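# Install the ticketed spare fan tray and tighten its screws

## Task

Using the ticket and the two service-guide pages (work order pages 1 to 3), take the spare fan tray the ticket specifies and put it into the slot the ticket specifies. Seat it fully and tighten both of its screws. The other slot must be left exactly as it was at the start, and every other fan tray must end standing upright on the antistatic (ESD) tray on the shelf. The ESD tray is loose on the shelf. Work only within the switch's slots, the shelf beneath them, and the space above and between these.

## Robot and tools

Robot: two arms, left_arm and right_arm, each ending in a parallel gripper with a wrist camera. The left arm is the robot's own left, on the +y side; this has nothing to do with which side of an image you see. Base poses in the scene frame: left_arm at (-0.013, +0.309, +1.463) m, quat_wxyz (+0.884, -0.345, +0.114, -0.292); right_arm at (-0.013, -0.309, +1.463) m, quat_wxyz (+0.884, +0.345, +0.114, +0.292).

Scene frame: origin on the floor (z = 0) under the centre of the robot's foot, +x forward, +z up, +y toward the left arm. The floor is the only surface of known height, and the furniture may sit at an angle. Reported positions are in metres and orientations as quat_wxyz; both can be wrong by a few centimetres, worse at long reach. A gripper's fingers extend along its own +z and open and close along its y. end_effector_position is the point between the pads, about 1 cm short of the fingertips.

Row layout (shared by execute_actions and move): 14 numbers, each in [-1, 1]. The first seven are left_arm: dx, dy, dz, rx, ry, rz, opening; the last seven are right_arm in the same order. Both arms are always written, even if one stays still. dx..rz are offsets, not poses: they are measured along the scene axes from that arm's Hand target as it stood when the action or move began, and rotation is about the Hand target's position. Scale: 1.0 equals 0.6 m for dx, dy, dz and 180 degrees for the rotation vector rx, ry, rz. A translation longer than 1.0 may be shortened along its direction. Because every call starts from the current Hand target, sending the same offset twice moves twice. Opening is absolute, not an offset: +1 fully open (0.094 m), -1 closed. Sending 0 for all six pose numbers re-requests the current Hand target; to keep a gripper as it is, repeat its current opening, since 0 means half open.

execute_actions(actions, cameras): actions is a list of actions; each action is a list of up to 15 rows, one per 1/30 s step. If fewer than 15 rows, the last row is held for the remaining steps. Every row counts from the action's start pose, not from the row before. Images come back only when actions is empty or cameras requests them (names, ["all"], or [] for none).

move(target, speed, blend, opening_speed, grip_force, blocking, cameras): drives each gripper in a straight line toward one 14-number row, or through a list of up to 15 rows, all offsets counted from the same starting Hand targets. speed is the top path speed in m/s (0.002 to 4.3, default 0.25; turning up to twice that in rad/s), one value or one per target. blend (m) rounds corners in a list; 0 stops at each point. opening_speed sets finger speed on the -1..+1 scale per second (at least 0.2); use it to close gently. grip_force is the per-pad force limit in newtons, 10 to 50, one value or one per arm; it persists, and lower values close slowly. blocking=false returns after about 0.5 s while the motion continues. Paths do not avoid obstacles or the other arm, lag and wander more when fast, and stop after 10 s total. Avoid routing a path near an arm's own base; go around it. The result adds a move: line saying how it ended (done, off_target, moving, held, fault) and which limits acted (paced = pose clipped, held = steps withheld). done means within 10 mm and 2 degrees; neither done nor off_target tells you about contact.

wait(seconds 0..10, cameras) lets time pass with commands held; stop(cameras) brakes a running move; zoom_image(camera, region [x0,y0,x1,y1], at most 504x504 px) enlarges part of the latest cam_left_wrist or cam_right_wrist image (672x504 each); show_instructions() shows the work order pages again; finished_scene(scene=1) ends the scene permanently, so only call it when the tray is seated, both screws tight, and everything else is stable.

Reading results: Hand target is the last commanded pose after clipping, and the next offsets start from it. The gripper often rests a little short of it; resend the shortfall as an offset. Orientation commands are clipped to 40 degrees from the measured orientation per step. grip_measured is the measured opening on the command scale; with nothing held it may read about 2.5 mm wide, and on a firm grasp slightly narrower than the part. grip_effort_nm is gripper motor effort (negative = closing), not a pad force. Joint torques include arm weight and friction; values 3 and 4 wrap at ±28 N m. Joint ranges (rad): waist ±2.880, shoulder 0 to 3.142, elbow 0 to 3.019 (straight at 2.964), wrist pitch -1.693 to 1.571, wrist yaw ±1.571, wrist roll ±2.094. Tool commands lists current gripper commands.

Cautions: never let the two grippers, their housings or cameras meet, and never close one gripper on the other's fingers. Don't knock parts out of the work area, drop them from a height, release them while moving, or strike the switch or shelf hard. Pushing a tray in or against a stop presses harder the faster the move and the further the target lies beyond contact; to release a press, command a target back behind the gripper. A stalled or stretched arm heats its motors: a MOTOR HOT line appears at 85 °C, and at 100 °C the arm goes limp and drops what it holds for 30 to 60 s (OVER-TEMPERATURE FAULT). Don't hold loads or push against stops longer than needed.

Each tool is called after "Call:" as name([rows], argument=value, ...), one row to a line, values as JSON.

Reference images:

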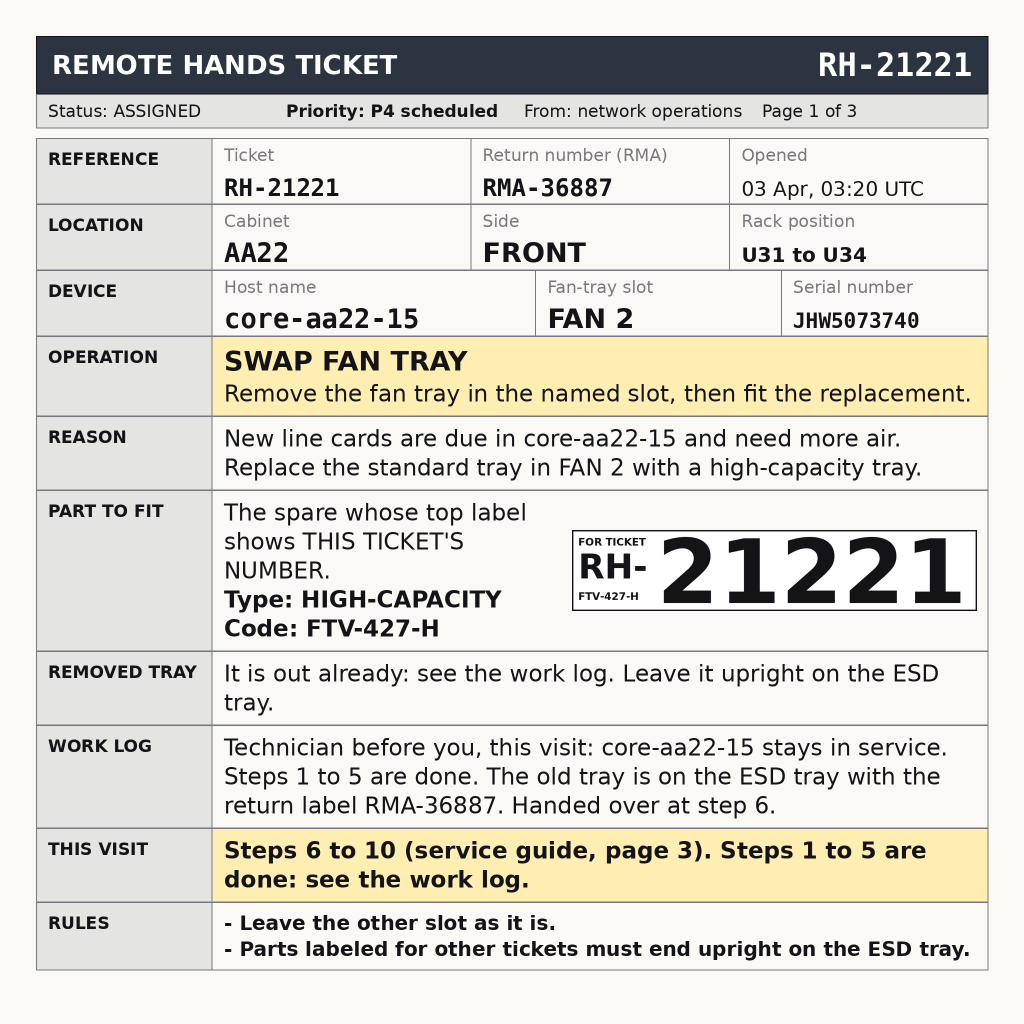

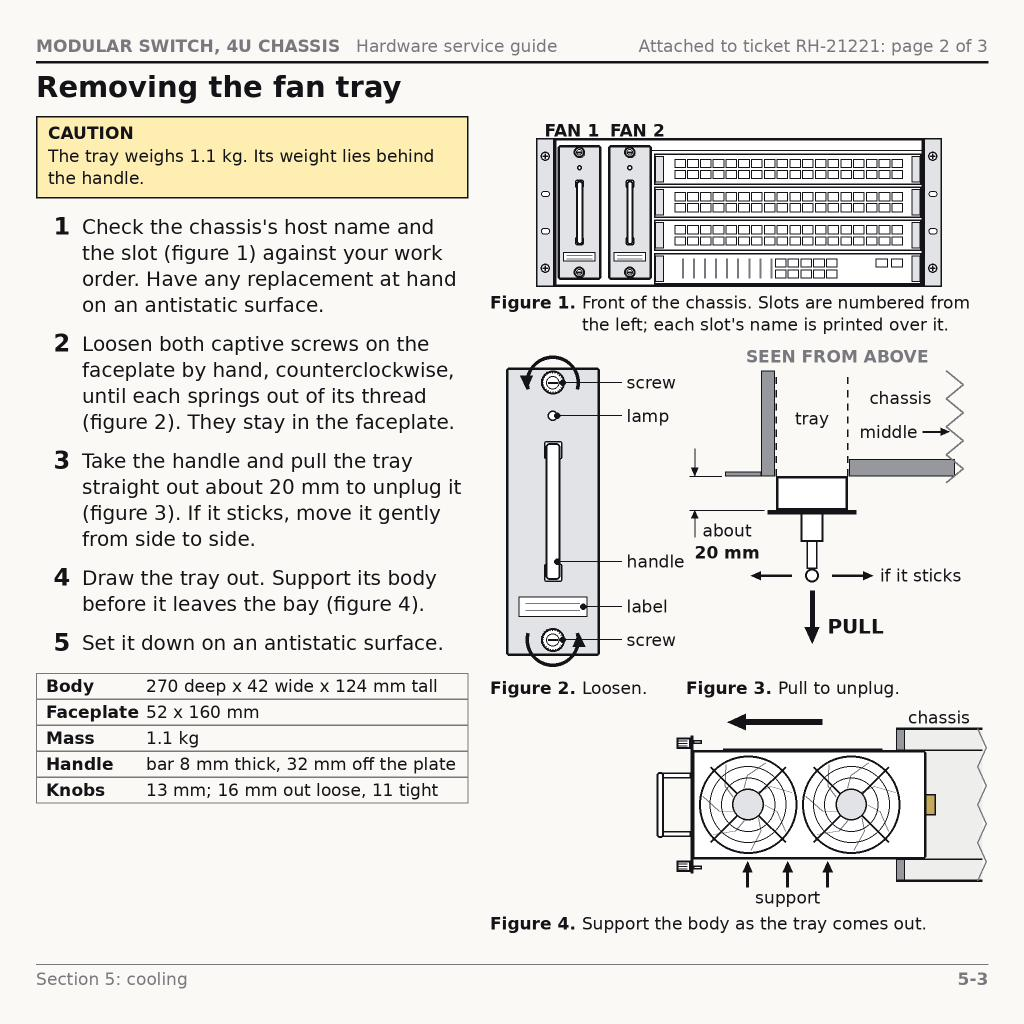

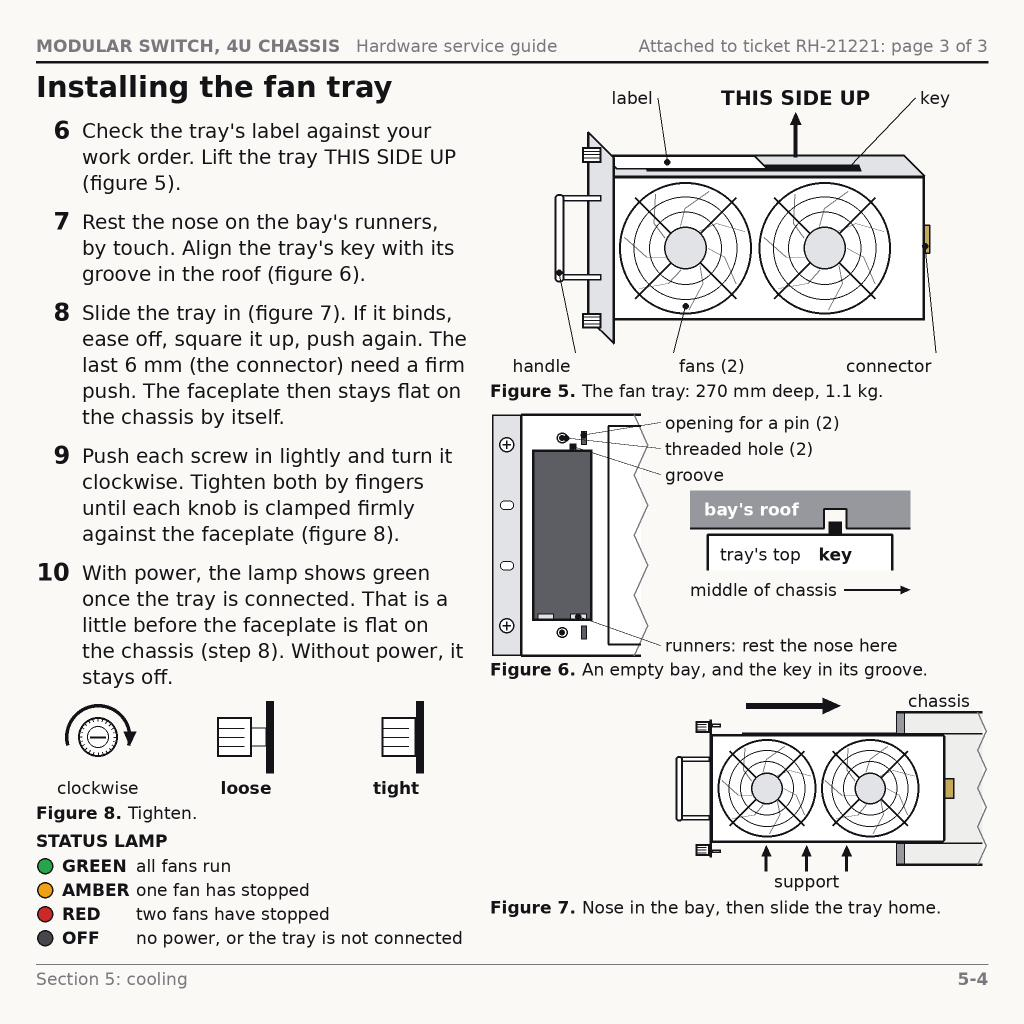

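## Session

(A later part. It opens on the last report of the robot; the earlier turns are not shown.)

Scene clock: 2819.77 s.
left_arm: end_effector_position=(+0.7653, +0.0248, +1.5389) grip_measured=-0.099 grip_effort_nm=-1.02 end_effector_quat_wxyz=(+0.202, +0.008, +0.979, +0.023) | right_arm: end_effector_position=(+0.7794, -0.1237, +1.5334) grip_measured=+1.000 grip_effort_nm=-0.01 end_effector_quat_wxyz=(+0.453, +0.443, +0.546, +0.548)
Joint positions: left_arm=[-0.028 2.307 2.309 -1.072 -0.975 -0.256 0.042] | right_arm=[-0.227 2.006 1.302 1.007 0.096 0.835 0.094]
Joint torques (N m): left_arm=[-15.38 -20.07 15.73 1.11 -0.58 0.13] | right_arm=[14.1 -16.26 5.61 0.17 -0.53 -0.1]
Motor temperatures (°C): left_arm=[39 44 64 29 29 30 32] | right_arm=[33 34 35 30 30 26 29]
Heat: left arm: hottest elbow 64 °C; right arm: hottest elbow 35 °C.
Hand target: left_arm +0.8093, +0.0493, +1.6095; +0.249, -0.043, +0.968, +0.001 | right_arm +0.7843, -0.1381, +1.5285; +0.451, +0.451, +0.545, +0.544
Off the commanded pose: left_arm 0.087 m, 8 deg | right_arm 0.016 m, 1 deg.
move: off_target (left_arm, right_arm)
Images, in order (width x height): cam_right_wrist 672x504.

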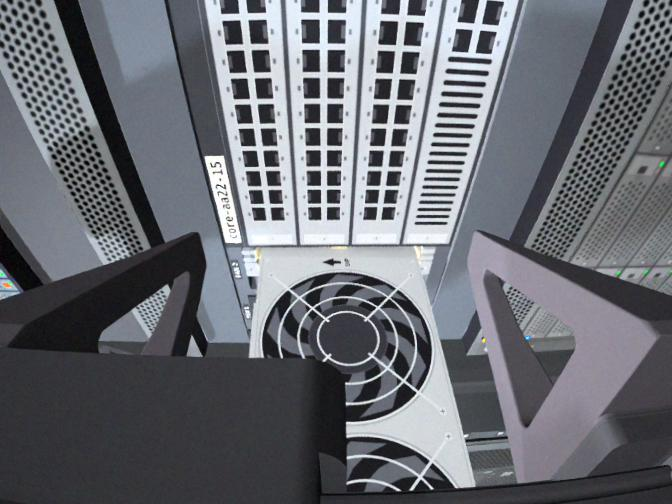

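Call:
move(target=[0.02,0.003,0.0,0,0,0,-0.3,0,0,0,0,0,0,1], speed=0.05, cameras=["cam_right_wrist"])

Call:
zoom_image(camera="cam_right_wrist", region=[215, 220, 475, 350])

Scene clock: 2832.97 s.
left_arm: end_effector_position=(+0.7675, +0.0226, +1.5390) grip_measured=-0.099 grip_effort_nm=-1.03 end_effector_quat_wxyz=(+0.199, +0.002, +0.980, +0.021) | right_arm: end_effector_position=(+0.7794, -0.1237, +1.5334) grip_measured=+1.000 grip_effort_nm=-0.01 end_effector_quat_wxyz=(+0.453, +0.443, +0.546, +0.548)
Joint positions: left_arm=[-0.028 2.325 2.344 -1.098 -0.971 -0.275 0.042] | right_arm=[-0.227 2.006 1.302 1.007 0.096 0.835 0.094]
Joint torques (N m): left_arm=[-14.92 -19.55 16.94 1.62 -0.55 0.51] | right_arm=[14.15 -16.32 5.61 0.17 -0.53 -0.1]
Motor temperatures (°C): left_arm=[39 45 64 29 29 30 32] | right_arm=[33 34 35 30 30 26 29]
Heat: left arm: hottest elbow 64 °C; right arm: hottest elbow 35 °C.
Hand target: left_arm +0.8213, +0.0511, +1.6098; +0.249, -0.043, +0.968, +0.000 | right_arm +0.7843, -0.1381, +1.5285; +0.451, +0.451, +0.545, +0.544
Off the commanded pose: left_arm 0.093 m, 8 deg | right_arm 0.016 m, 1 deg.
move: off_target (left_arm, right_arm)
Images, in order (width x height): cam_right_wrist 672x504.

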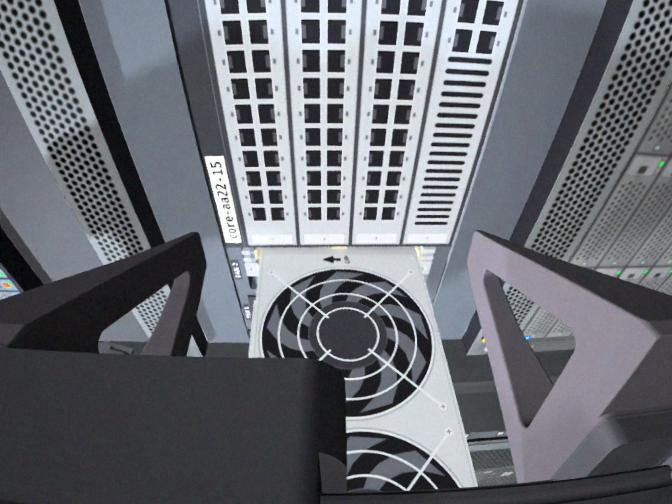

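Scaled by 1.938 from the camera's 672x504 image, which has a finer 960x720 frame.

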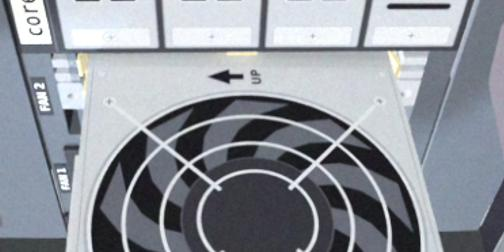

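Call:
move([
  [-0.03,0.0,0,0,0,0,-0.3,0,0,0,0,0,0,1],
  [-0.025,0.014,0.0,0,0,-0.004,-0.3,0,0,0,0,0,0,1],
  [0.0,0.014,0.0,0,0,-0.004,-0.3,0,0,0,0,0,0,1],
], speed=0.05, cameras=["cam_right_wrist"])

Call:
zoom_image(camera="cam_right_wrist", region=[215, 220, 475, 350])

Scene clock: 2866.87 s.
left_arm: end_effector_position=(+0.7673, +0.0224, +1.5389) grip_measured=-0.099 grip_effort_nm=-1.02 end_effector_quat_wxyz=(+0.199, +0.002, +0.980, +0.020) | right_arm: end_effector_position=(+0.7794, -0.1237, +1.5334) grip_measured=+1.000 grip_effort_nm=-0.01 end_effector_quat_wxyz=(+0.453, +0.443, +0.546, +0.548)
Joint positions: left_arm=[-0.028 2.325 2.344 -1.098 -0.97 -0.276 0.042] | right_arm=[-0.227 2.006 1.302 1.007 0.096 0.835 0.094]
Joint torques (N m): left_arm=[-14.33 -20.48 15.65 1.74 -0.35 0.61] | right_arm=[14.15 -16.32 5.61 0.18 -0.53 -0.11]
Motor temperatures (°C): left_arm=[39 46 62 29 29 30 32] | right_arm=[33 34 35 30 30 26 29]
Heat: left arm: hottest elbow 62 °C; right arm: hottest elbow 35 °C.
Hand target: left_arm +0.8212, +0.0596, +1.6098; +0.249, -0.037, +0.968, -0.001 | right_arm +0.7843, -0.1381, +1.5285; +0.451, +0.451, +0.545, +0.544
Off the commanded pose: left_arm 0.097 m, 8 deg | right_arm 0.016 m, 1 deg.
move: off_target (left_arm, right_arm)
Images, in order (width x height): cam_right_wrist 672x504.

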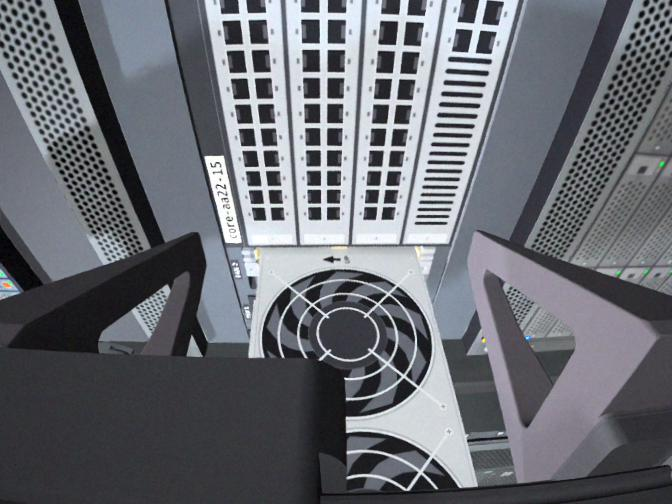

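Scaled by 1.938 from the camera's 672x504 image, which has a finer 960x720 frame.

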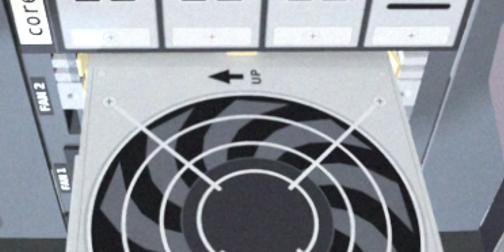

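Call:
move([
  [-0.08,0.0,0,0,0,0,-0.3,0,0,0,0,0,0,1],
  [-0.03,0.014,0.0,0,0,0,-0.3,0,0,0,0,0,0,1],
], speed=0.05, cameras=["cam_right_wrist"])

Call:
zoom_image(camera="cam_right_wrist", region=[215, 220, 475, 350])

Scene clock: 2880.50 s.
left_arm: end_effector_position=(+0.7521, +0.0372, +1.5264) grip_measured=-0.099 grip_effort_nm=-1.02 end_effector_quat_wxyz=(+0.194, +0.022, +0.981, +0.023) | right_arm: end_effector_position=(+0.7794, -0.1237, +1.5334) grip_measured=+1.000 grip_effort_nm=-0.01 end_effector_quat_wxyz=(+0.453, +0.443, +0.546, +0.548)
Joint positions: left_arm=[-0.014 2.243 2.182 -1.015 -0.96 -0.226 0.042] | right_arm=[-0.227 2.006 1.302 1.007 0.096 0.835 0.094]
Joint torques (N m): left_arm=[-14.97 -20.78 16.12 1.18 -0.62 0.11] | right_arm=[14.21 -16.32 5.61 0.17 -0.53 -0.11]
Motor temperatures (°C): left_arm=[39 46 62 29 29 30 32] | right_arm=[33 34 35 30 30 26 29]
Heat: left arm: hottest elbow 62 °C; right arm: hottest elbow 35 °C.
Hand target: left_arm +0.8032, +0.0678, +1.6096; +0.249, -0.037, +0.968, -0.001 | right_arm +0.7843, -0.1381, +1.5285; +0.451, +0.451, +0.545, +0.544
Off the commanded pose: left_arm 0.103 m, 10 deg | right_arm 0.016 m, 1 deg.
move: off_target (left_arm, right_arm)
Images, in order (width x height): cam_right_wrist 672x504.

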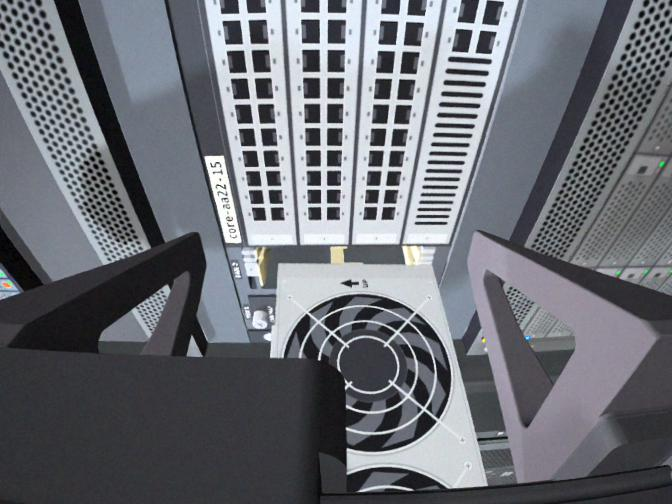

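Scaled by 1.938 from the camera's 672x504 image, which has a finer 960x720 frame.

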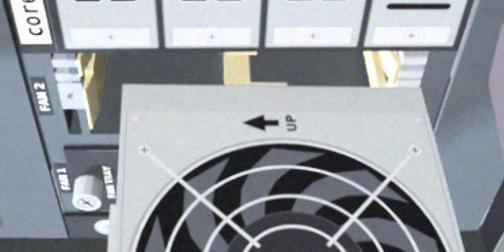

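Call:
move([
  [-0.1,-0.1,0.0193,0,0,0,-0.3,0,0,0,0,0,0,1],
  [0,-0.0195,0.0193,0,0,0,-0.3,0,0,0,0,0,0,1],
], speed=0.05, cameras=["cam_right_wrist"])

Call:
zoom_image(camera="cam_right_wrist", region=[215, 220, 475, 350])

Scene clock: 2906.47 s.
left_arm: end_effector_position=(+0.7536, +0.0356, +1.5486) grip_measured=-0.099 grip_effort_nm=-1.03 end_effector_quat_wxyz=(+0.196, +0.013, +0.980, +0.024) | right_arm: end_effector_position=(+0.7794, -0.1237, +1.5334) grip_measured=+1.000 grip_effort_nm=-0.01 end_effector_quat_wxyz=(+0.453, +0.443, +0.546, +0.548)
Joint positions: left_arm=[-0.035 2.256 2.246 -1.088 -0.976 -0.273 0.042] | right_arm=[-0.227 2.006 1.302 1.007 0.096 0.835 0.094]
Joint torques (N m): left_arm=[-14.97 -18.9 16.83 1.73 -0.54 0.33] | right_arm=[14.15 -16.32 5.6 0.16 -0.53 -0.1]
Motor temperatures (°C): left_arm=[39 44 63 29 30 30 32] | right_arm=[33 34 35 30 30 26 29]
Heat: left arm: hottest elbow 63 °C; right arm: hottest elbow 35 °C.
Hand target: left_arm +0.8032, +0.0563, +1.6212; +0.249, -0.037, +0.968, -0.001 | right_arm +0.7843, -0.1381, +1.5285; +0.451, +0.451, +0.545, +0.544
Off the commanded pose: left_arm 0.090 m, 9 deg | right_arm 0.016 m, 1 deg.
move: off_target (left_arm, right_arm)
Images, in order (width x height): cam_right_wrist 672x504.

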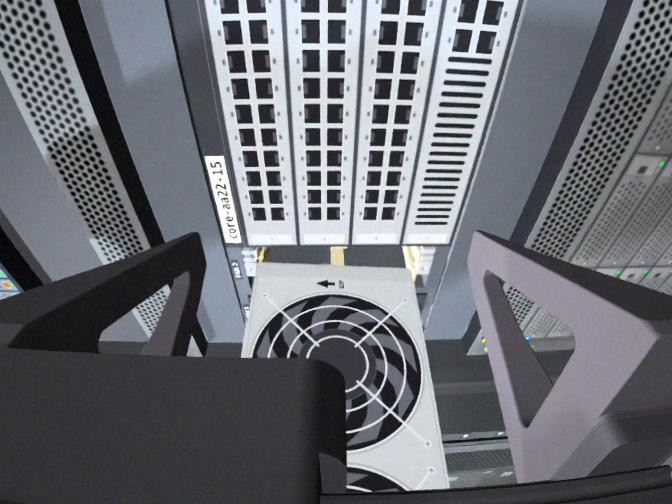

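Scaled by 1.938 from the camera's 672x504 image, which has a finer 960x720 frame.

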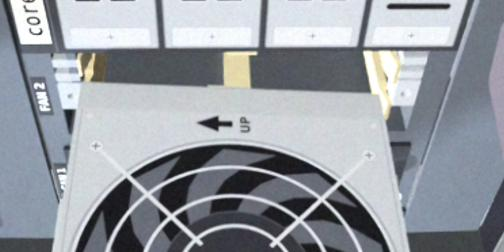

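Call:
wait(seconds=0.1, cameras=["cam_left_wrist"])

Scene clock: 2919.10 s.
left_arm: end_effector_position=(+0.7537, +0.0356, +1.5487) grip_measured=-0.099 grip_effort_nm=-1.02 end_effector_quat_wxyz=(+0.196, +0.012, +0.980, +0.024) | right_arm: end_effector_position=(+0.7794, -0.1237, +1.5334) grip_measured=+1.000 grip_effort_nm=-0.01 end_effector_quat_wxyz=(+0.453, +0.443, +0.546, +0.548)
Joint positions: left_arm=[-0.035 2.256 2.246 -1.088 -0.976 -0.273 0.042] | right_arm=[-0.227 2.006 1.302 1.007 0.096 0.835 0.094]
Joint torques (N m): left_arm=[-14.86 -18.78 16.75 1.73 -0.53 0.3] | right_arm=[14.15 -16.32 5.61 0.18 -0.53 -0.1]
Motor temperatures (°C): left_arm=[39 45 67 29 29 30 32] | right_arm=[33 34 35 30 30 26 29]
Heat: left arm: hottest elbow 67 °C; right arm: hottest elbow 35 °C.
Hand target: left_arm +0.8033, +0.0563, +1.6213; +0.249, -0.037, +0.968, -0.001 | right_arm +0.7843, -0.1381, +1.5285; +0.451, +0.451, +0.545, +0.544
Tool commands: left_gripper/opening=-0.3 right_gripper/opening=+1.0
Off the commanded pose: left_arm 0.090 m, 9 deg | right_arm 0.016 m, 1 deg.
wait: 0.10 s; at rest from the start
Images, in order (width x height): cam_left_wrist 672x504.

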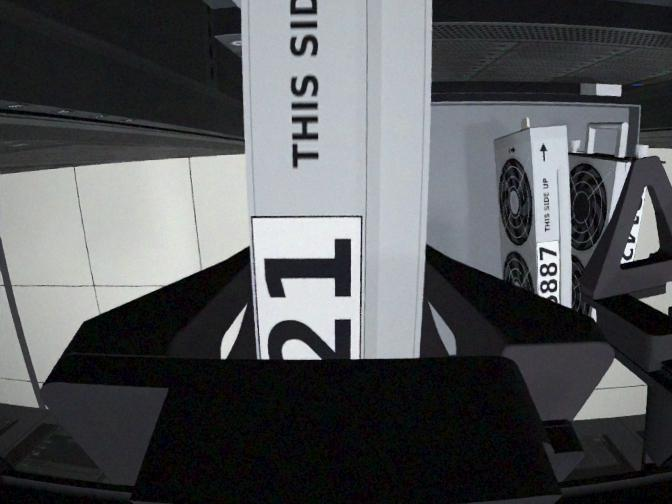

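Call:
move([
  [-0.1,-0.08,0,0,-0.013,0,-0.3,0,0,0,0,0,0,1],
  [-0.05,-0.038,-0.01,0,-0.013,0,-0.3,0,0,0,0,0,0,1],
], speed=0.06, cameras=["cam_right_wrist"])

Call:
zoom_image(camera="cam_right_wrist", region=[215, 220, 475, 350])

Scene clock: 2936.03 s.
left_arm: end_effector_position=(+0.7285, +0.0118, +1.5075) grip_measured=-0.099 grip_effort_nm=-1.03 end_effector_quat_wxyz=(+0.202, +0.018, +0.978, +0.038) | right_arm: end_effector_position=(+0.7794, -0.1237, +1.5334) grip_measured=+1.000 grip_effort_nm=-0.01 end_effector_quat_wxyz=(+0.453, +0.443, +0.546, +0.548)
Joint positions: left_arm=[-0.035 2.253 2.09 -0.926 -1.003 -0.249 0.042] | right_arm=[-0.227 2.006 1.302 1.007 0.096 0.835 0.094]
Joint torques (N m): left_arm=[-17.32 -22.95 12.66 1.87 -0.45 0.13] | right_arm=[14.21 -16.32 5.63 0.17 -0.53 -0.11]
Motor temperatures (°C): left_arm=[39 45 69 29 29 30 32] | right_arm=[33 34 35 30 30 26 29]
Heat: left arm: hottest elbow 69 °C; right arm: hottest elbow 35 °C.
Hand target: left_arm +0.7732, +0.0334, +1.6151; +0.268, -0.037, +0.963, -0.002 | right_arm +0.7843, -0.1381, +1.5285; +0.451, +0.451, +0.545, +0.544
Off the commanded pose: left_arm 0.119 m, 11 deg | right_arm 0.016 m, 1 deg.
move: off_target (left_arm, right_arm)
Images, in order (width x height): cam_right_wrist 672x504.

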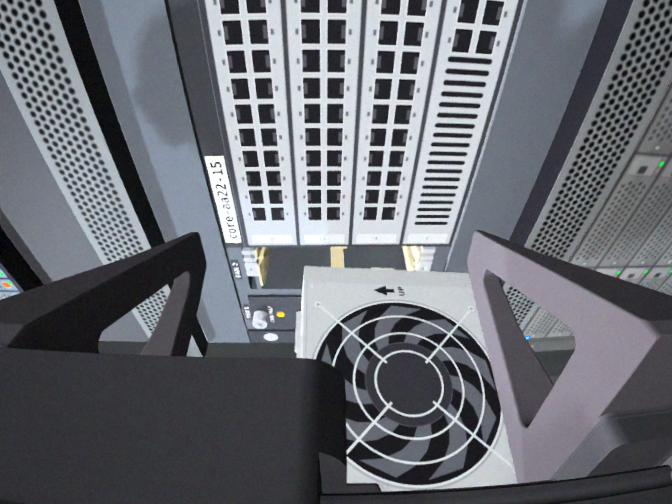

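Scaled by 1.938 from the camera's 672x504 image, which has a finer 960x720 frame.

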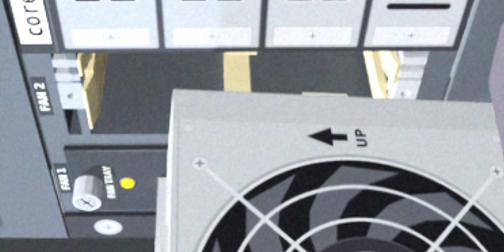

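Call:
move(target=[0.0,0.005,0.03,0,-0.013,0,-0.3,0,0,0,0,0,0,1], speed=0.06, cameras=["cam_right_wrist"])

Call:
zoom_image(camera="cam_right_wrist", region=[215, 220, 475, 350])

Scene clock: 2954.13 s.
left_arm: end_effector_position=(+0.7438, +0.0239, +1.5268) grip_measured=-0.099 grip_effort_nm=-1.02 end_effector_quat_wxyz=(+0.224, +0.006, +0.974, +0.035) | right_arm: end_effector_position=(+0.7794, -0.1237, +1.5334) grip_measured=+1.000 grip_effort_nm=-0.01 end_effector_quat_wxyz=(+0.453, +0.443, +0.546, +0.548)
Joint positions: left_arm=[-0.035 2.225 2.09 -0.874 -1.013 -0.207 0.042] | right_arm=[-0.227 2.006 1.302 1.007 0.096 0.835 0.094]
Joint torques (N m): left_arm=[-18.37 -22.59 11.18 2.21 -0.54 0.18] | right_arm=[14.15 -16.32 5.61 0.17 -0.53 -0.11]
Motor temperatures (°C): left_arm=[40 43 66 29 29 30 32] | right_arm=[33 34 35 30 30 26 29]
Heat: left arm: hottest elbow 66 °C; right arm: hottest elbow 35 °C.
Hand target: left_arm +0.7732, +0.0363, +1.6331; +0.288, -0.037, +0.957, -0.003 | right_arm +0.7843, -0.1381, +1.5285; +0.451, +0.451, +0.545, +0.544
Off the commanded pose: left_arm 0.111 m, 10 deg | right_arm 0.016 m, 1 deg.
move: off_target (left_arm, right_arm)
Images, in order (width x height): cam_right_wrist 672x504.

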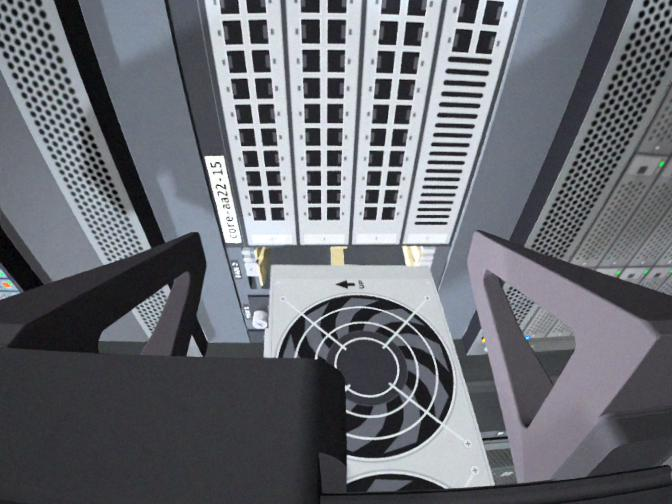

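Scaled by 1.938 from the camera's 672x504 image, which has a finer 960x720 frame.

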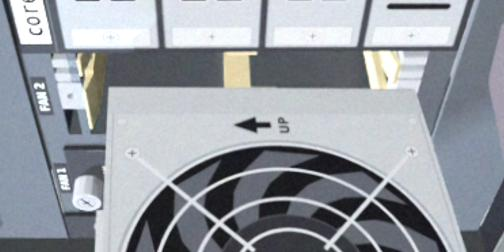

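Call:
move(target=[0.004,0.0,0.012,-0.006,0.0,0,-0.3,0,0,0,0,0,0,1], speed=0.06, cameras=["cam_right_wrist"])

Call:
zoom_image(camera="cam_right_wrist", region=[215, 220, 475, 350])

Scene clock: 2972.27 s.
left_arm: end_effector_position=(+0.7445, +0.0224, +1.5273) grip_measured=-0.099 grip_effort_nm=-1.02 end_effector_quat_wxyz=(+0.225, +0.005, +0.974, +0.030) | right_arm: end_effector_position=(+0.7794, -0.1237, +1.5334) grip_measured=+1.000 grip_effort_nm=-0.01 end_effector_quat_wxyz=(+0.453, +0.443, +0.546, +0.548)
Joint positions: left_arm=[-0.035 2.224 2.09 -0.869 -1.004 -0.207 0.042] | right_arm=[-0.227 2.006 1.302 1.007 0.096 0.835 0.094]
Joint torques (N m): left_arm=[-18.14 -22.36 12.44 1.32 -0.36 0.1] | right_arm=[14.15 -16.32 5.61 0.17 -0.53 -0.1]
Motor temperatures (°C): left_arm=[40 43 63 29 29 30 32] | right_arm=[33 34 35 30 30 26 29]
Heat: left arm: hottest elbow 63 °C; right arm: hottest elbow 35 °C.
Hand target: left_arm +0.7756, +0.0364, +1.6403; +0.288, -0.039, +0.957, -0.012 | right_arm +0.7843, -0.1381, +1.5285; +0.451, +0.451, +0.545, +0.544
Off the commanded pose: left_arm 0.118 m, 10 deg | right_arm 0.016 m, 1 deg.
move: off_target (left_arm, right_arm)
Images, in order (width x height): cam_right_wrist 672x504.

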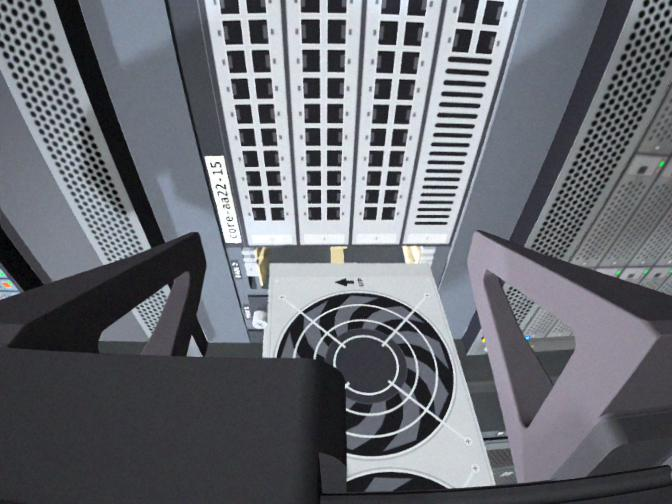

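Scaled by 1.938 from the camera's 672x504 image, which has a finer 960x720 frame.

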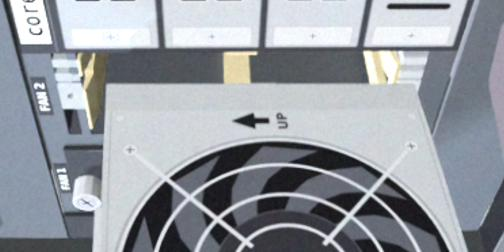

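Call:
move(target=[0.012,0.002,0.01,0,0.0,0,-0.3,0,0,0,0,0,0,1], speed=0.06)

Scene clock: 2978.27 s.
left_arm: end_effector_position=(+0.7426, +0.0225, +1.5267) grip_measured=-0.099 grip_effort_nm=-1.02 end_effector_quat_wxyz=(+0.221, +0.011, +0.975, +0.029) | right_arm: end_effector_position=(+0.7794, -0.1237, +1.5334) grip_measured=+1.000 grip_effort_nm=-0.01 end_effector_quat_wxyz=(+0.453, +0.443, +0.546, +0.548)
Joint positions: left_arm=[-0.035 2.223 2.09 -0.882 -0.999 -0.207 0.042] | right_arm=[-0.227 2.006 1.302 1.007 0.096 0.835 0.094]
Joint torques (N m): left_arm=[-18.26 -21.89 15.05 0.92 -0.53 0.06] | right_arm=[14.15 -16.26 5.6 0.17 -0.53 -0.1]
Motor temperatures (°C): left_arm=[40 44 63 29 29 30 32] | right_arm=[33 34 35 30 30 26 29]
Heat: left arm: hottest elbow 63 °C; right arm: hottest elbow 35 °C.
Hand target: left_arm +0.7828, +0.0376, +1.6464; +0.288, -0.039, +0.957, -0.012 | right_arm +0.7843, -0.1381, +1.5285; +0.451, +0.451, +0.545, +0.544
Off the commanded pose: left_arm 0.127 m, 11 deg | right_arm 0.016 m, 1 deg.
move: off_target (left_arm, right_arm)

Call:
move(target=[0.008,0.002,0.008,0,0.0,0,-0.3,0,0,0,0,0,0,1], speed=0.06)

Scene clock: 2984.77 s.
left_arm: end_effector_position=(+0.7508, +0.0287, +1.5377) grip_measured=-0.099 grip_effort_nm=-1.03 end_effector_quat_wxyz=(+0.223, +0.007, +0.974, +0.028) | right_arm: end_effector_position=(+0.7794, -0.1237, +1.5334) grip_measured=+1.000 grip_effort_nm=-0.01 end_effector_quat_wxyz=(+0.453, +0.443, +0.546, +0.548)
Joint positions: left_arm=[-0.035 2.223 2.126 -0.91 -0.999 -0.207 0.042] | right_arm=[-0.227 2.006 1.302 1.007 0.096 0.835 0.094]
Joint torques (N m): left_arm=[-18.43 -21.13 15.28 0.98 -0.53 0.06] | right_arm=[14.15 -16.38 5.63 0.18 -0.53 -0.11]
Motor temperatures (°C): left_arm=[40 45 63 29 29 30 32] | right_arm=[33 34 35 30 30 26 29]
Heat: left arm: hottest elbow 63 °C; right arm: hottest elbow 35 °C.
Hand target: left_arm +0.7876, +0.0387, +1.6511; +0.288, -0.039, +0.957, -0.012 | right_arm +0.7843, -0.1381, +1.5285; +0.451, +0.451, +0.545, +0.544
Off the commanded pose: left_arm 0.120 m, 10 deg | right_arm 0.016 m, 1 deg.
move: off_target (left_arm, right_arm)

Call:
move(target=[0.0,-0.01,-0.003,0,0.0,0,-0.3,0,0,0,0,0,0,1], speed=0.06, cameras=["cam_right_wrist"])

Call:
zoom_image(camera="cam_right_wrist", region=[215, 220, 475, 350])

Scene clock: 2996.23 s.
left_arm: end_effector_position=(+0.7511, +0.0293, +1.5384) grip_measured=-0.099 grip_effort_nm=-1.03 end_effector_quat_wxyz=(+0.223, +0.008, +0.974, +0.028) | right_arm: end_effector_position=(+0.7794, -0.1237, +1.5334) grip_measured=+1.000 grip_effort_nm=-0.01 end_effector_quat_wxyz=(+0.453, +0.443, +0.546, +0.548)
Joint positions: left_arm=[-0.035 2.223 2.129 -0.915 -0.999 -0.207 0.042] | right_arm=[-0.227 2.006 1.302 1.007 0.096 0.835 0.094]
Joint torques (N m): left_arm=[-18.96 -19.9 15.79 1.03 -0.61 0.02] | right_arm=[14.15 -16.26 5.6 0.17 -0.53 -0.11]
Motor temperatures (°C): left_arm=[41 47 63 29 29 30 32] | right_arm=[33 34 35 30 30 26 29]
Heat: left arm: hottest elbow 63 °C; right arm: hottest elbow 35 °C.
Hand target: left_arm +0.7875, +0.0327, +1.6492; +0.288, -0.039, +0.957, -0.012 | right_arm +0.7843, -0.1381, +1.5285; +0.451, +0.451, +0.545, +0.544
Off the commanded pose: left_arm 0.117 m, 10 deg | right_arm 0.016 m, 1 deg.
move: off_target (left_arm, right_arm)
Images, in order (width x height): cam_right_wrist 672x504.

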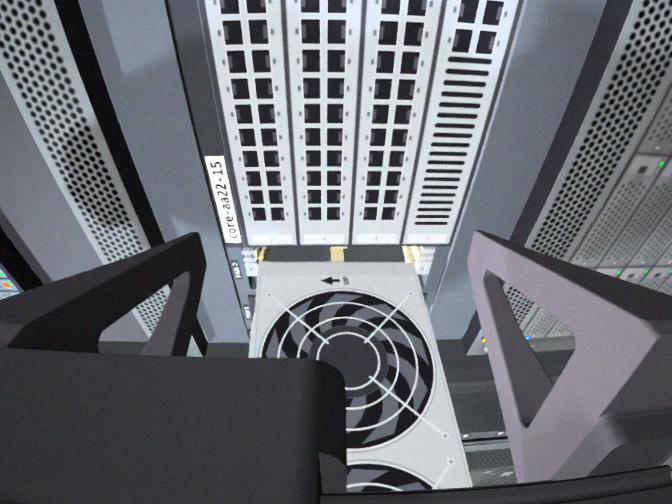

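Scaled by 1.938 from the camera's 672x504 image, which has a finer 960x720 frame.

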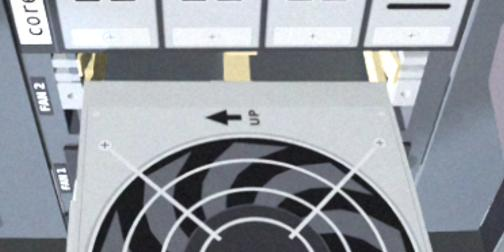

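Call:
move(target=[0.012,0.0,-0.012,0,0.0,0,-0.3,0,0,0,0,0,0,1], speed=0.06)

Scene clock: 3010.90 s.
left_arm: end_effector_position=(+0.7515, +0.0293, +1.5389) grip_measured=-0.099 grip_effort_nm=-1.02 end_effector_quat_wxyz=(+0.223, +0.007, +0.974, +0.027) | right_arm: end_effector_position=(+0.7794, -0.1237, +1.5334) grip_measured=+1.000 grip_effort_nm=-0.01 end_effector_quat_wxyz=(+0.453, +0.443, +0.546, +0.548)
Joint positions: left_arm=[-0.035 2.223 2.131 -0.915 -0.997 -0.207 0.042] | right_arm=[-0.227 2.006 1.302 1.007 0.096 0.835 0.094]
Joint torques (N m): left_arm=[-17.96 -19.84 16.5 1.47 -0.45 0.19] | right_arm=[14.1 -16.32 5.61 0.18 -0.53 -0.11]
Motor temperatures (°C): left_arm=[41 48 64 29 29 30 32] | right_arm=[33 34 35 30 30 26 29]
Heat: left arm: hottest elbow 64 °C; right arm: hottest elbow 35 °C.
Hand target: left_arm +0.7947, +0.0327, +1.6420; +0.288, -0.039, +0.957, -0.012 | right_arm +0.7843, -0.1381, +1.5285; +0.451, +0.451, +0.545, +0.544
Off the commanded pose: left_arm 0.112 m, 10 deg | right_arm 0.016 m, 1 deg.
move: off_target (left_arm, right_arm)

Call:
move(target=[0.01,0.0,-0.01,0,0.0,0,-0.3,0,0,0,0,0,0,1], speed=0.06, cameras=["cam_right_wrist"])

Call:
zoom_image(camera="cam_right_wrist", region=[215, 220, 475, 350])

Scene clock: 3021.40 s.
left_arm: end_effector_position=(+0.7528, +0.0295, +1.5401) grip_measured=-0.099 grip_effort_nm=-1.02 end_effector_quat_wxyz=(+0.224, +0.006, +0.974, +0.026) | right_arm: end_effector_position=(+0.7794, -0.1237, +1.5334) grip_measured=+1.000 grip_effort_nm=-0.01 end_effector_quat_wxyz=(+0.453, +0.443, +0.546, +0.548)
Joint positions: left_arm=[-0.035 2.223 2.135 -0.915 -0.996 -0.206 0.042] | right_arm=[-0.227 2.006 1.302 1.007 0.096 0.835 0.094]
Joint torques (N m): left_arm=[-17.38 -19.02 17.02 2.09 -0.34 0.3] | right_arm=[14.21 -16.32 5.61 0.17 -0.53 -0.1]
Motor temperatures (°C): left_arm=[41 48 63 29 29 30 32] | right_arm=[33 34 35 30 30 26 29]
Heat: left arm: hottest elbow 63 °C; right arm: hottest elbow 35 °C.
Hand target: left_arm +0.8008, +0.0328, +1.6362; +0.288, -0.039, +0.957, -0.012 | right_arm +0.7843, -0.1381, +1.5285; +0.451, +0.451, +0.545, +0.544
Off the commanded pose: left_arm 0.107 m, 10 deg | right_arm 0.016 m, 1 deg.
move: off_target (left_arm, right_arm)
Images, in order (width x height): cam_right_wrist 672x504.

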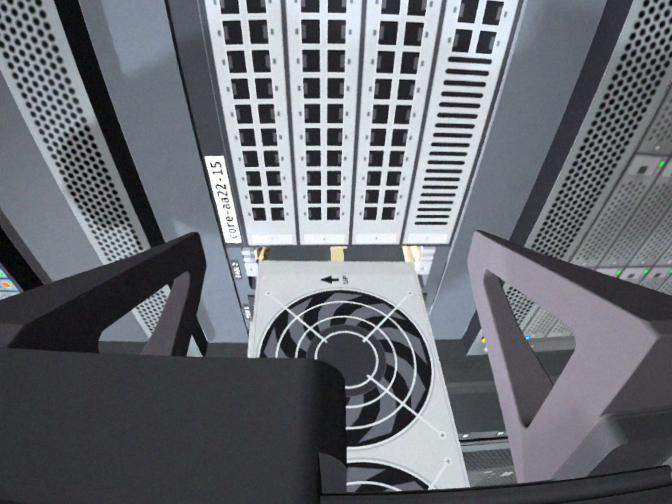

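Scaled by 1.938 from the camera's 672x504 image, which has a finer 960x720 frame.

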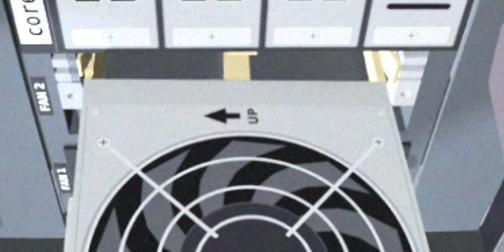

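Call:
move(target=[0.01,0.0,-0.006,0,0.0,0,-0.3,0,0,0,0,0,0,1], speed=0.06)

Scene clock: 3045.57 s.
left_arm: end_effector_position=(+0.7568, +0.0282, +1.5453) grip_measured=-0.099 grip_effort_nm=-1.02 end_effector_quat_wxyz=(+0.228, +0.002, +0.973, +0.023) | right_arm: end_effector_position=(+0.7794, -0.1237, +1.5334) grip_measured=+1.000 grip_effort_nm=-0.01 end_effector_quat_wxyz=(+0.453, +0.443, +0.546, +0.548)
Joint positions: left_arm=[-0.038 2.229 2.155 -0.916 -0.996 -0.205 0.042] | right_arm=[-0.227 2.006 1.302 1.007 0.096 0.835 0.094]
Joint torques (N m): left_arm=[-16.67 -18.43 17.51 2.19 -0.2 0.41] | right_arm=[14.21 -16.32 5.6 0.18 -0.53 -0.11]
Motor temperatures (°C): left_arm=[41 47 66 29 29 30 32] | right_arm=[33 34 35 30 30 26 29]
Heat: left arm: hottest elbow 66 °C; right arm: hottest elbow 35 °C.
Hand target: left_arm +0.8069, +0.0330, +1.6327; +0.288, -0.040, +0.957, -0.012 | right_arm +0.7843, -0.1381, +1.5285; +0.451, +0.451, +0.545, +0.544
Off the commanded pose: left_arm 0.101 m, 9 deg | right_arm 0.016 m, 1 deg.
move: off_target (left_arm, right_arm)

Call:
wait(seconds=0.1, cameras=["all"])

Call:
zoom_image(camera="cam_right_wrist", region=[200, 220, 500, 504])

Scene clock: 3053.80 s.
left_arm: end_effector_position=(+0.7567, +0.0280, +1.5451) grip_measured=-0.099 grip_effort_nm=-1.02 end_effector_quat_wxyz=(+0.228, +0.003, +0.973, +0.023) | right_arm: end_effector_position=(+0.7794, -0.1237, +1.5334) grip_measured=+1.000 grip_effort_nm=-0.01 end_effector_quat_wxyz=(+0.453, +0.443, +0.546, +0.548)
Joint positions: left_arm=[-0.038 2.229 2.155 -0.916 -0.996 -0.205 0.042] | right_arm=[-0.227 2.006 1.302 1.007 0.096 0.835 0.094]
Joint velocities: left_arm=[within noise] | right_arm=[-0.005 -0.005 0.007 0.002 -0.154 -0.037 0]
Joint torques (N m): left_arm=[-16.67 -18.26 17.63 2.25 -0.21 0.4] | right_arm=[14.15 -16.32 5.6 0.18 -0.53 -0.1]
Motor temperatures (°C): left_arm=[41 45 67 29 29 30 32] | right_arm=[33 34 35 30 30 26 29]
Heat: left arm: hottest elbow 67 °C; right arm: hottest elbow 35 °C.
Hand target: left_arm +0.8068, +0.0328, +1.6325; +0.288, -0.039, +0.957, -0.011 | right_arm +0.7843, -0.1381, +1.5285; +0.451, +0.451, +0.545, +0.544
Tool commands: left_gripper/opening=-0.3 right_gripper/opening=+1.0
Off the commanded pose: left_arm 0.101 m, 9 deg | right_arm 0.016 m, 1 deg.
wait: 0.10 s; at rest from the start

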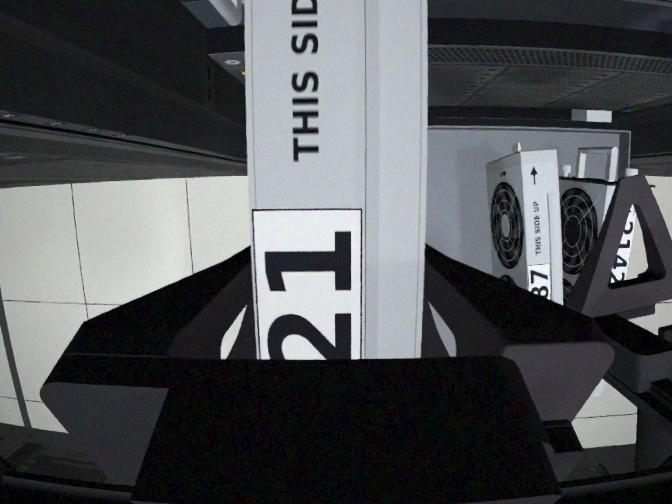

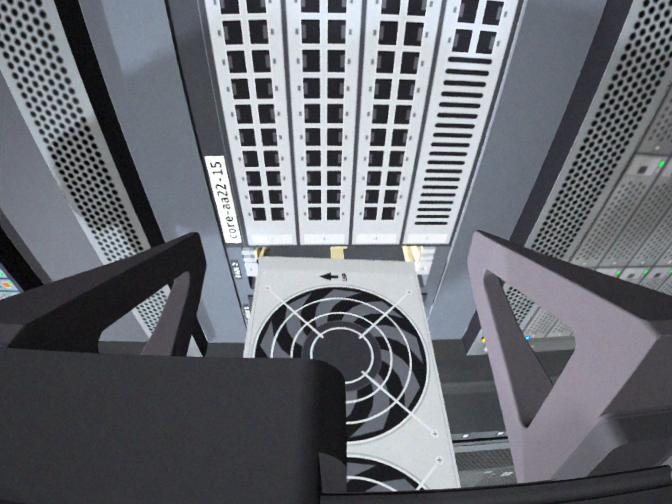

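Scaled by 1.680 from the camera's 672x504 image, which has a finer 960x720 frame.

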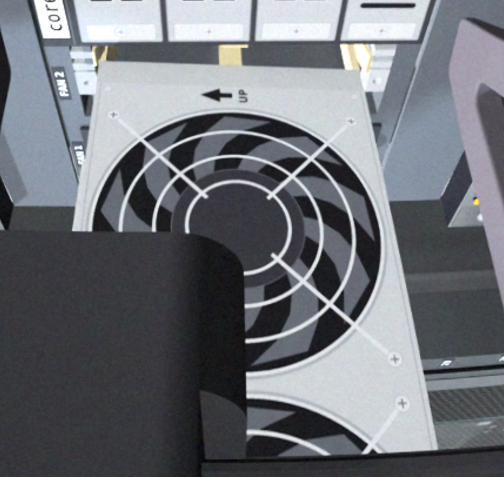

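Call:
move([
  [-0.1535,-0.07,-0.031,0,0,0,-0.3,0,0,0,0,0,0,1],
  [-0.0368,0.0135,-0.031,0,0,0,-0.3,0,0,0,0,0,0,1],
], speed=0.06, cameras=["cam_right_wrist"])

Call:
zoom_image(camera="cam_right_wrist", region=[215, 220, 475, 350])

Scene clock: 3089.33 s.
left_arm: end_effector_position=(+0.7357, +0.0143, +1.5260) grip_measured=-0.099 grip_effort_nm=-1.03 end_effector_quat_wxyz=(+0.236, +0.012, +0.972, +0.017) | right_arm: end_effector_position=(+0.7794, -0.1237, +1.5334) grip_measured=+1.000 grip_effort_nm=-0.01 end_effector_quat_wxyz=(+0.453, +0.443, +0.546, +0.548)
Joint positions: left_arm=[-0.043 2.196 2.012 -0.778 -0.986 -0.167 0.042] | right_arm=[-0.227 2.006 1.302 1.007 0.096 0.835 0.094]
Joint torques (N m): left_arm=[-15.27 -20.66 15.08 0.88 -0.28 0.13] | right_arm=[14.15 -16.32 5.61 0.18 -0.53 -0.11]
Motor temperatures (°C): left_arm=[41 43 68 29 29 30 32] | right_arm=[33 34 35 30 30 26 29]
Heat: left arm: hottest elbow 68 °C; right arm: hottest elbow 35 °C.
Hand target: left_arm +0.7848, +0.0409, +1.6139; +0.288, -0.040, +0.957, -0.012 | right_arm +0.7843, -0.1381, +1.5285; +0.451, +0.451, +0.545, +0.544
Off the commanded pose: left_arm 0.104 m, 9 deg | right_arm 0.016 m, 1 deg.
move: off_target (left_arm, right_arm)
Images, in order (width x height): cam_right_wrist 672x504.

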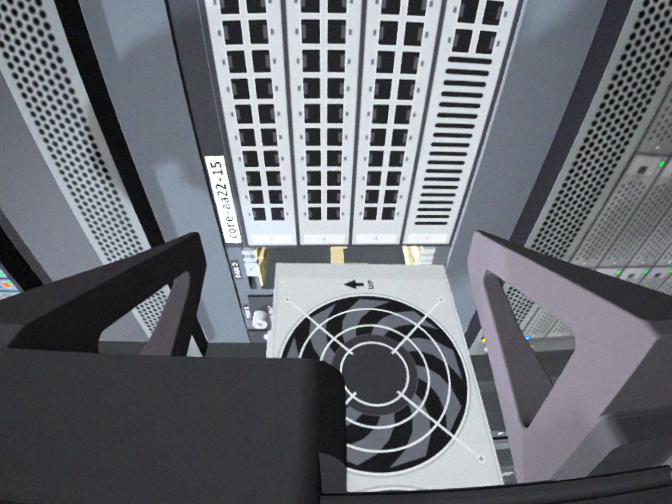

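Scaled by 1.938 from the camera's 672x504 image, which has a finer 960x720 frame.

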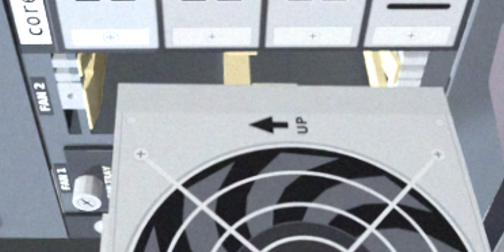

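Call:
move(target=[0.015,0.016,0.021,0.003,0,0.003,-0.3,0,0,0,0,0,0,1], speed=0.06, cameras=["cam_right_wrist"])

Call:
zoom_image(camera="cam_right_wrist", region=[215, 220, 475, 350])

Scene clock: 3107.00 s.
left_arm: end_effector_position=(+0.7507, +0.0265, +1.5457) grip_measured=-0.099 grip_effort_nm=-1.03 end_effector_quat_wxyz=(+0.240, +0.007, +0.971, +0.019) | right_arm: end_effector_position=(+0.7794, -0.1237, +1.5334) grip_measured=+1.000 grip_effort_nm=-0.01 end_effector_quat_wxyz=(+0.453, +0.443, +0.546, +0.548)
Joint positions: left_arm=[-0.043 2.196 2.079 -0.834 -0.993 -0.167 0.042] | right_arm=[-0.227 2.006 1.302 1.007 0.096 0.835 0.094]
Joint torques (N m): left_arm=[-15.38 -19.6 15.46 1.02 -0.47 0.13] | right_arm=[14.15 -16.32 5.6 0.17 -0.53 -0.11]
Motor temperatures (°C): left_arm=[40 45 67 29 29 30 32] | right_arm=[33 34 34 30 30 26 29]
Heat: left arm: hottest elbow 67 °C; right arm: hottest shoulder 34 °C.
Hand target: left_arm +0.7938, +0.0505, +1.6265; +0.288, -0.043, +0.957, -0.006 | right_arm +0.7843, -0.1381, +1.5285; +0.451, +0.451, +0.545, +0.544
Off the commanded pose: left_arm 0.095 m, 9 deg | right_arm 0.016 m, 1 deg.
move: off_target (left_arm, right_arm)
Images, in order (width x height): cam_right_wrist 672x504.

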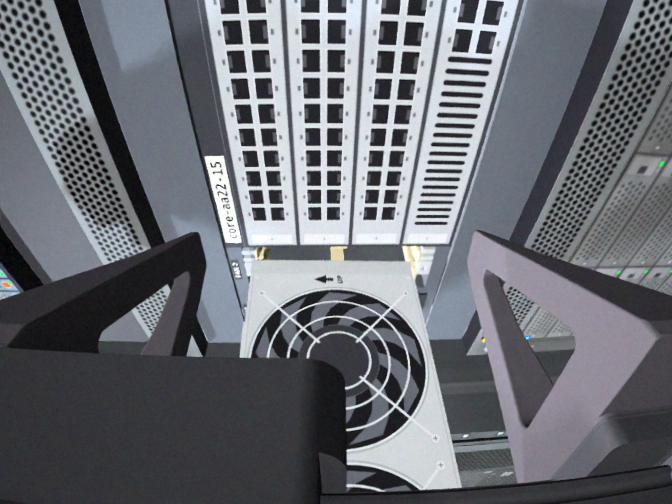

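Scaled by 1.938 from the camera's 672x504 image, which has a finer 960x720 frame.

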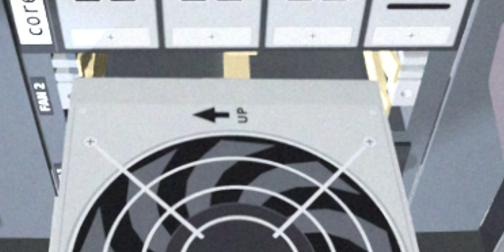

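Call:
move(target=[0.003,0.0,-0.012,0,0,0,-0.3,0,0,0,0,0,0,1], speed=0.06)

Scene clock: 3117.80 s.
left_arm: end_effector_position=(+0.7516, +0.0283, +1.5439) grip_measured=-0.099 grip_effort_nm=-1.02 end_effector_quat_wxyz=(+0.239, +0.008, +0.971, +0.021) | right_arm: end_effector_position=(+0.7794, -0.1237, +1.5334) grip_measured=+1.000 grip_effort_nm=-0.01 end_effector_quat_wxyz=(+0.453, +0.443, +0.546, +0.548)
Joint positions: left_arm=[-0.04 2.196 2.079 -0.834 -0.993 -0.163 0.042] | right_arm=[-0.227 2.006 1.302 1.007 0.096 0.835 0.094]
Joint torques (N m): left_arm=[-15.27 -19.43 14.79 1.8 -0.32 0.16] | right_arm=[14.15 -16.32 5.6 0.17 -0.53 -0.11]
Motor temperatures (°C): left_arm=[40 45 66 29 29 30 32] | right_arm=[33 34 34 30 30 26 29]
Heat: left arm: hottest elbow 66 °C; right arm: hottest shoulder 34 °C.
Hand target: left_arm +0.7955, +0.0504, +1.6193; +0.288, -0.043, +0.957, -0.006 | right_arm +0.7843, -0.1381, +1.5285; +0.451, +0.451, +0.545, +0.544
Off the commanded pose: left_arm 0.090 m, 9 deg | right_arm 0.016 m, 1 deg.
move: off_target (left_arm, right_arm)


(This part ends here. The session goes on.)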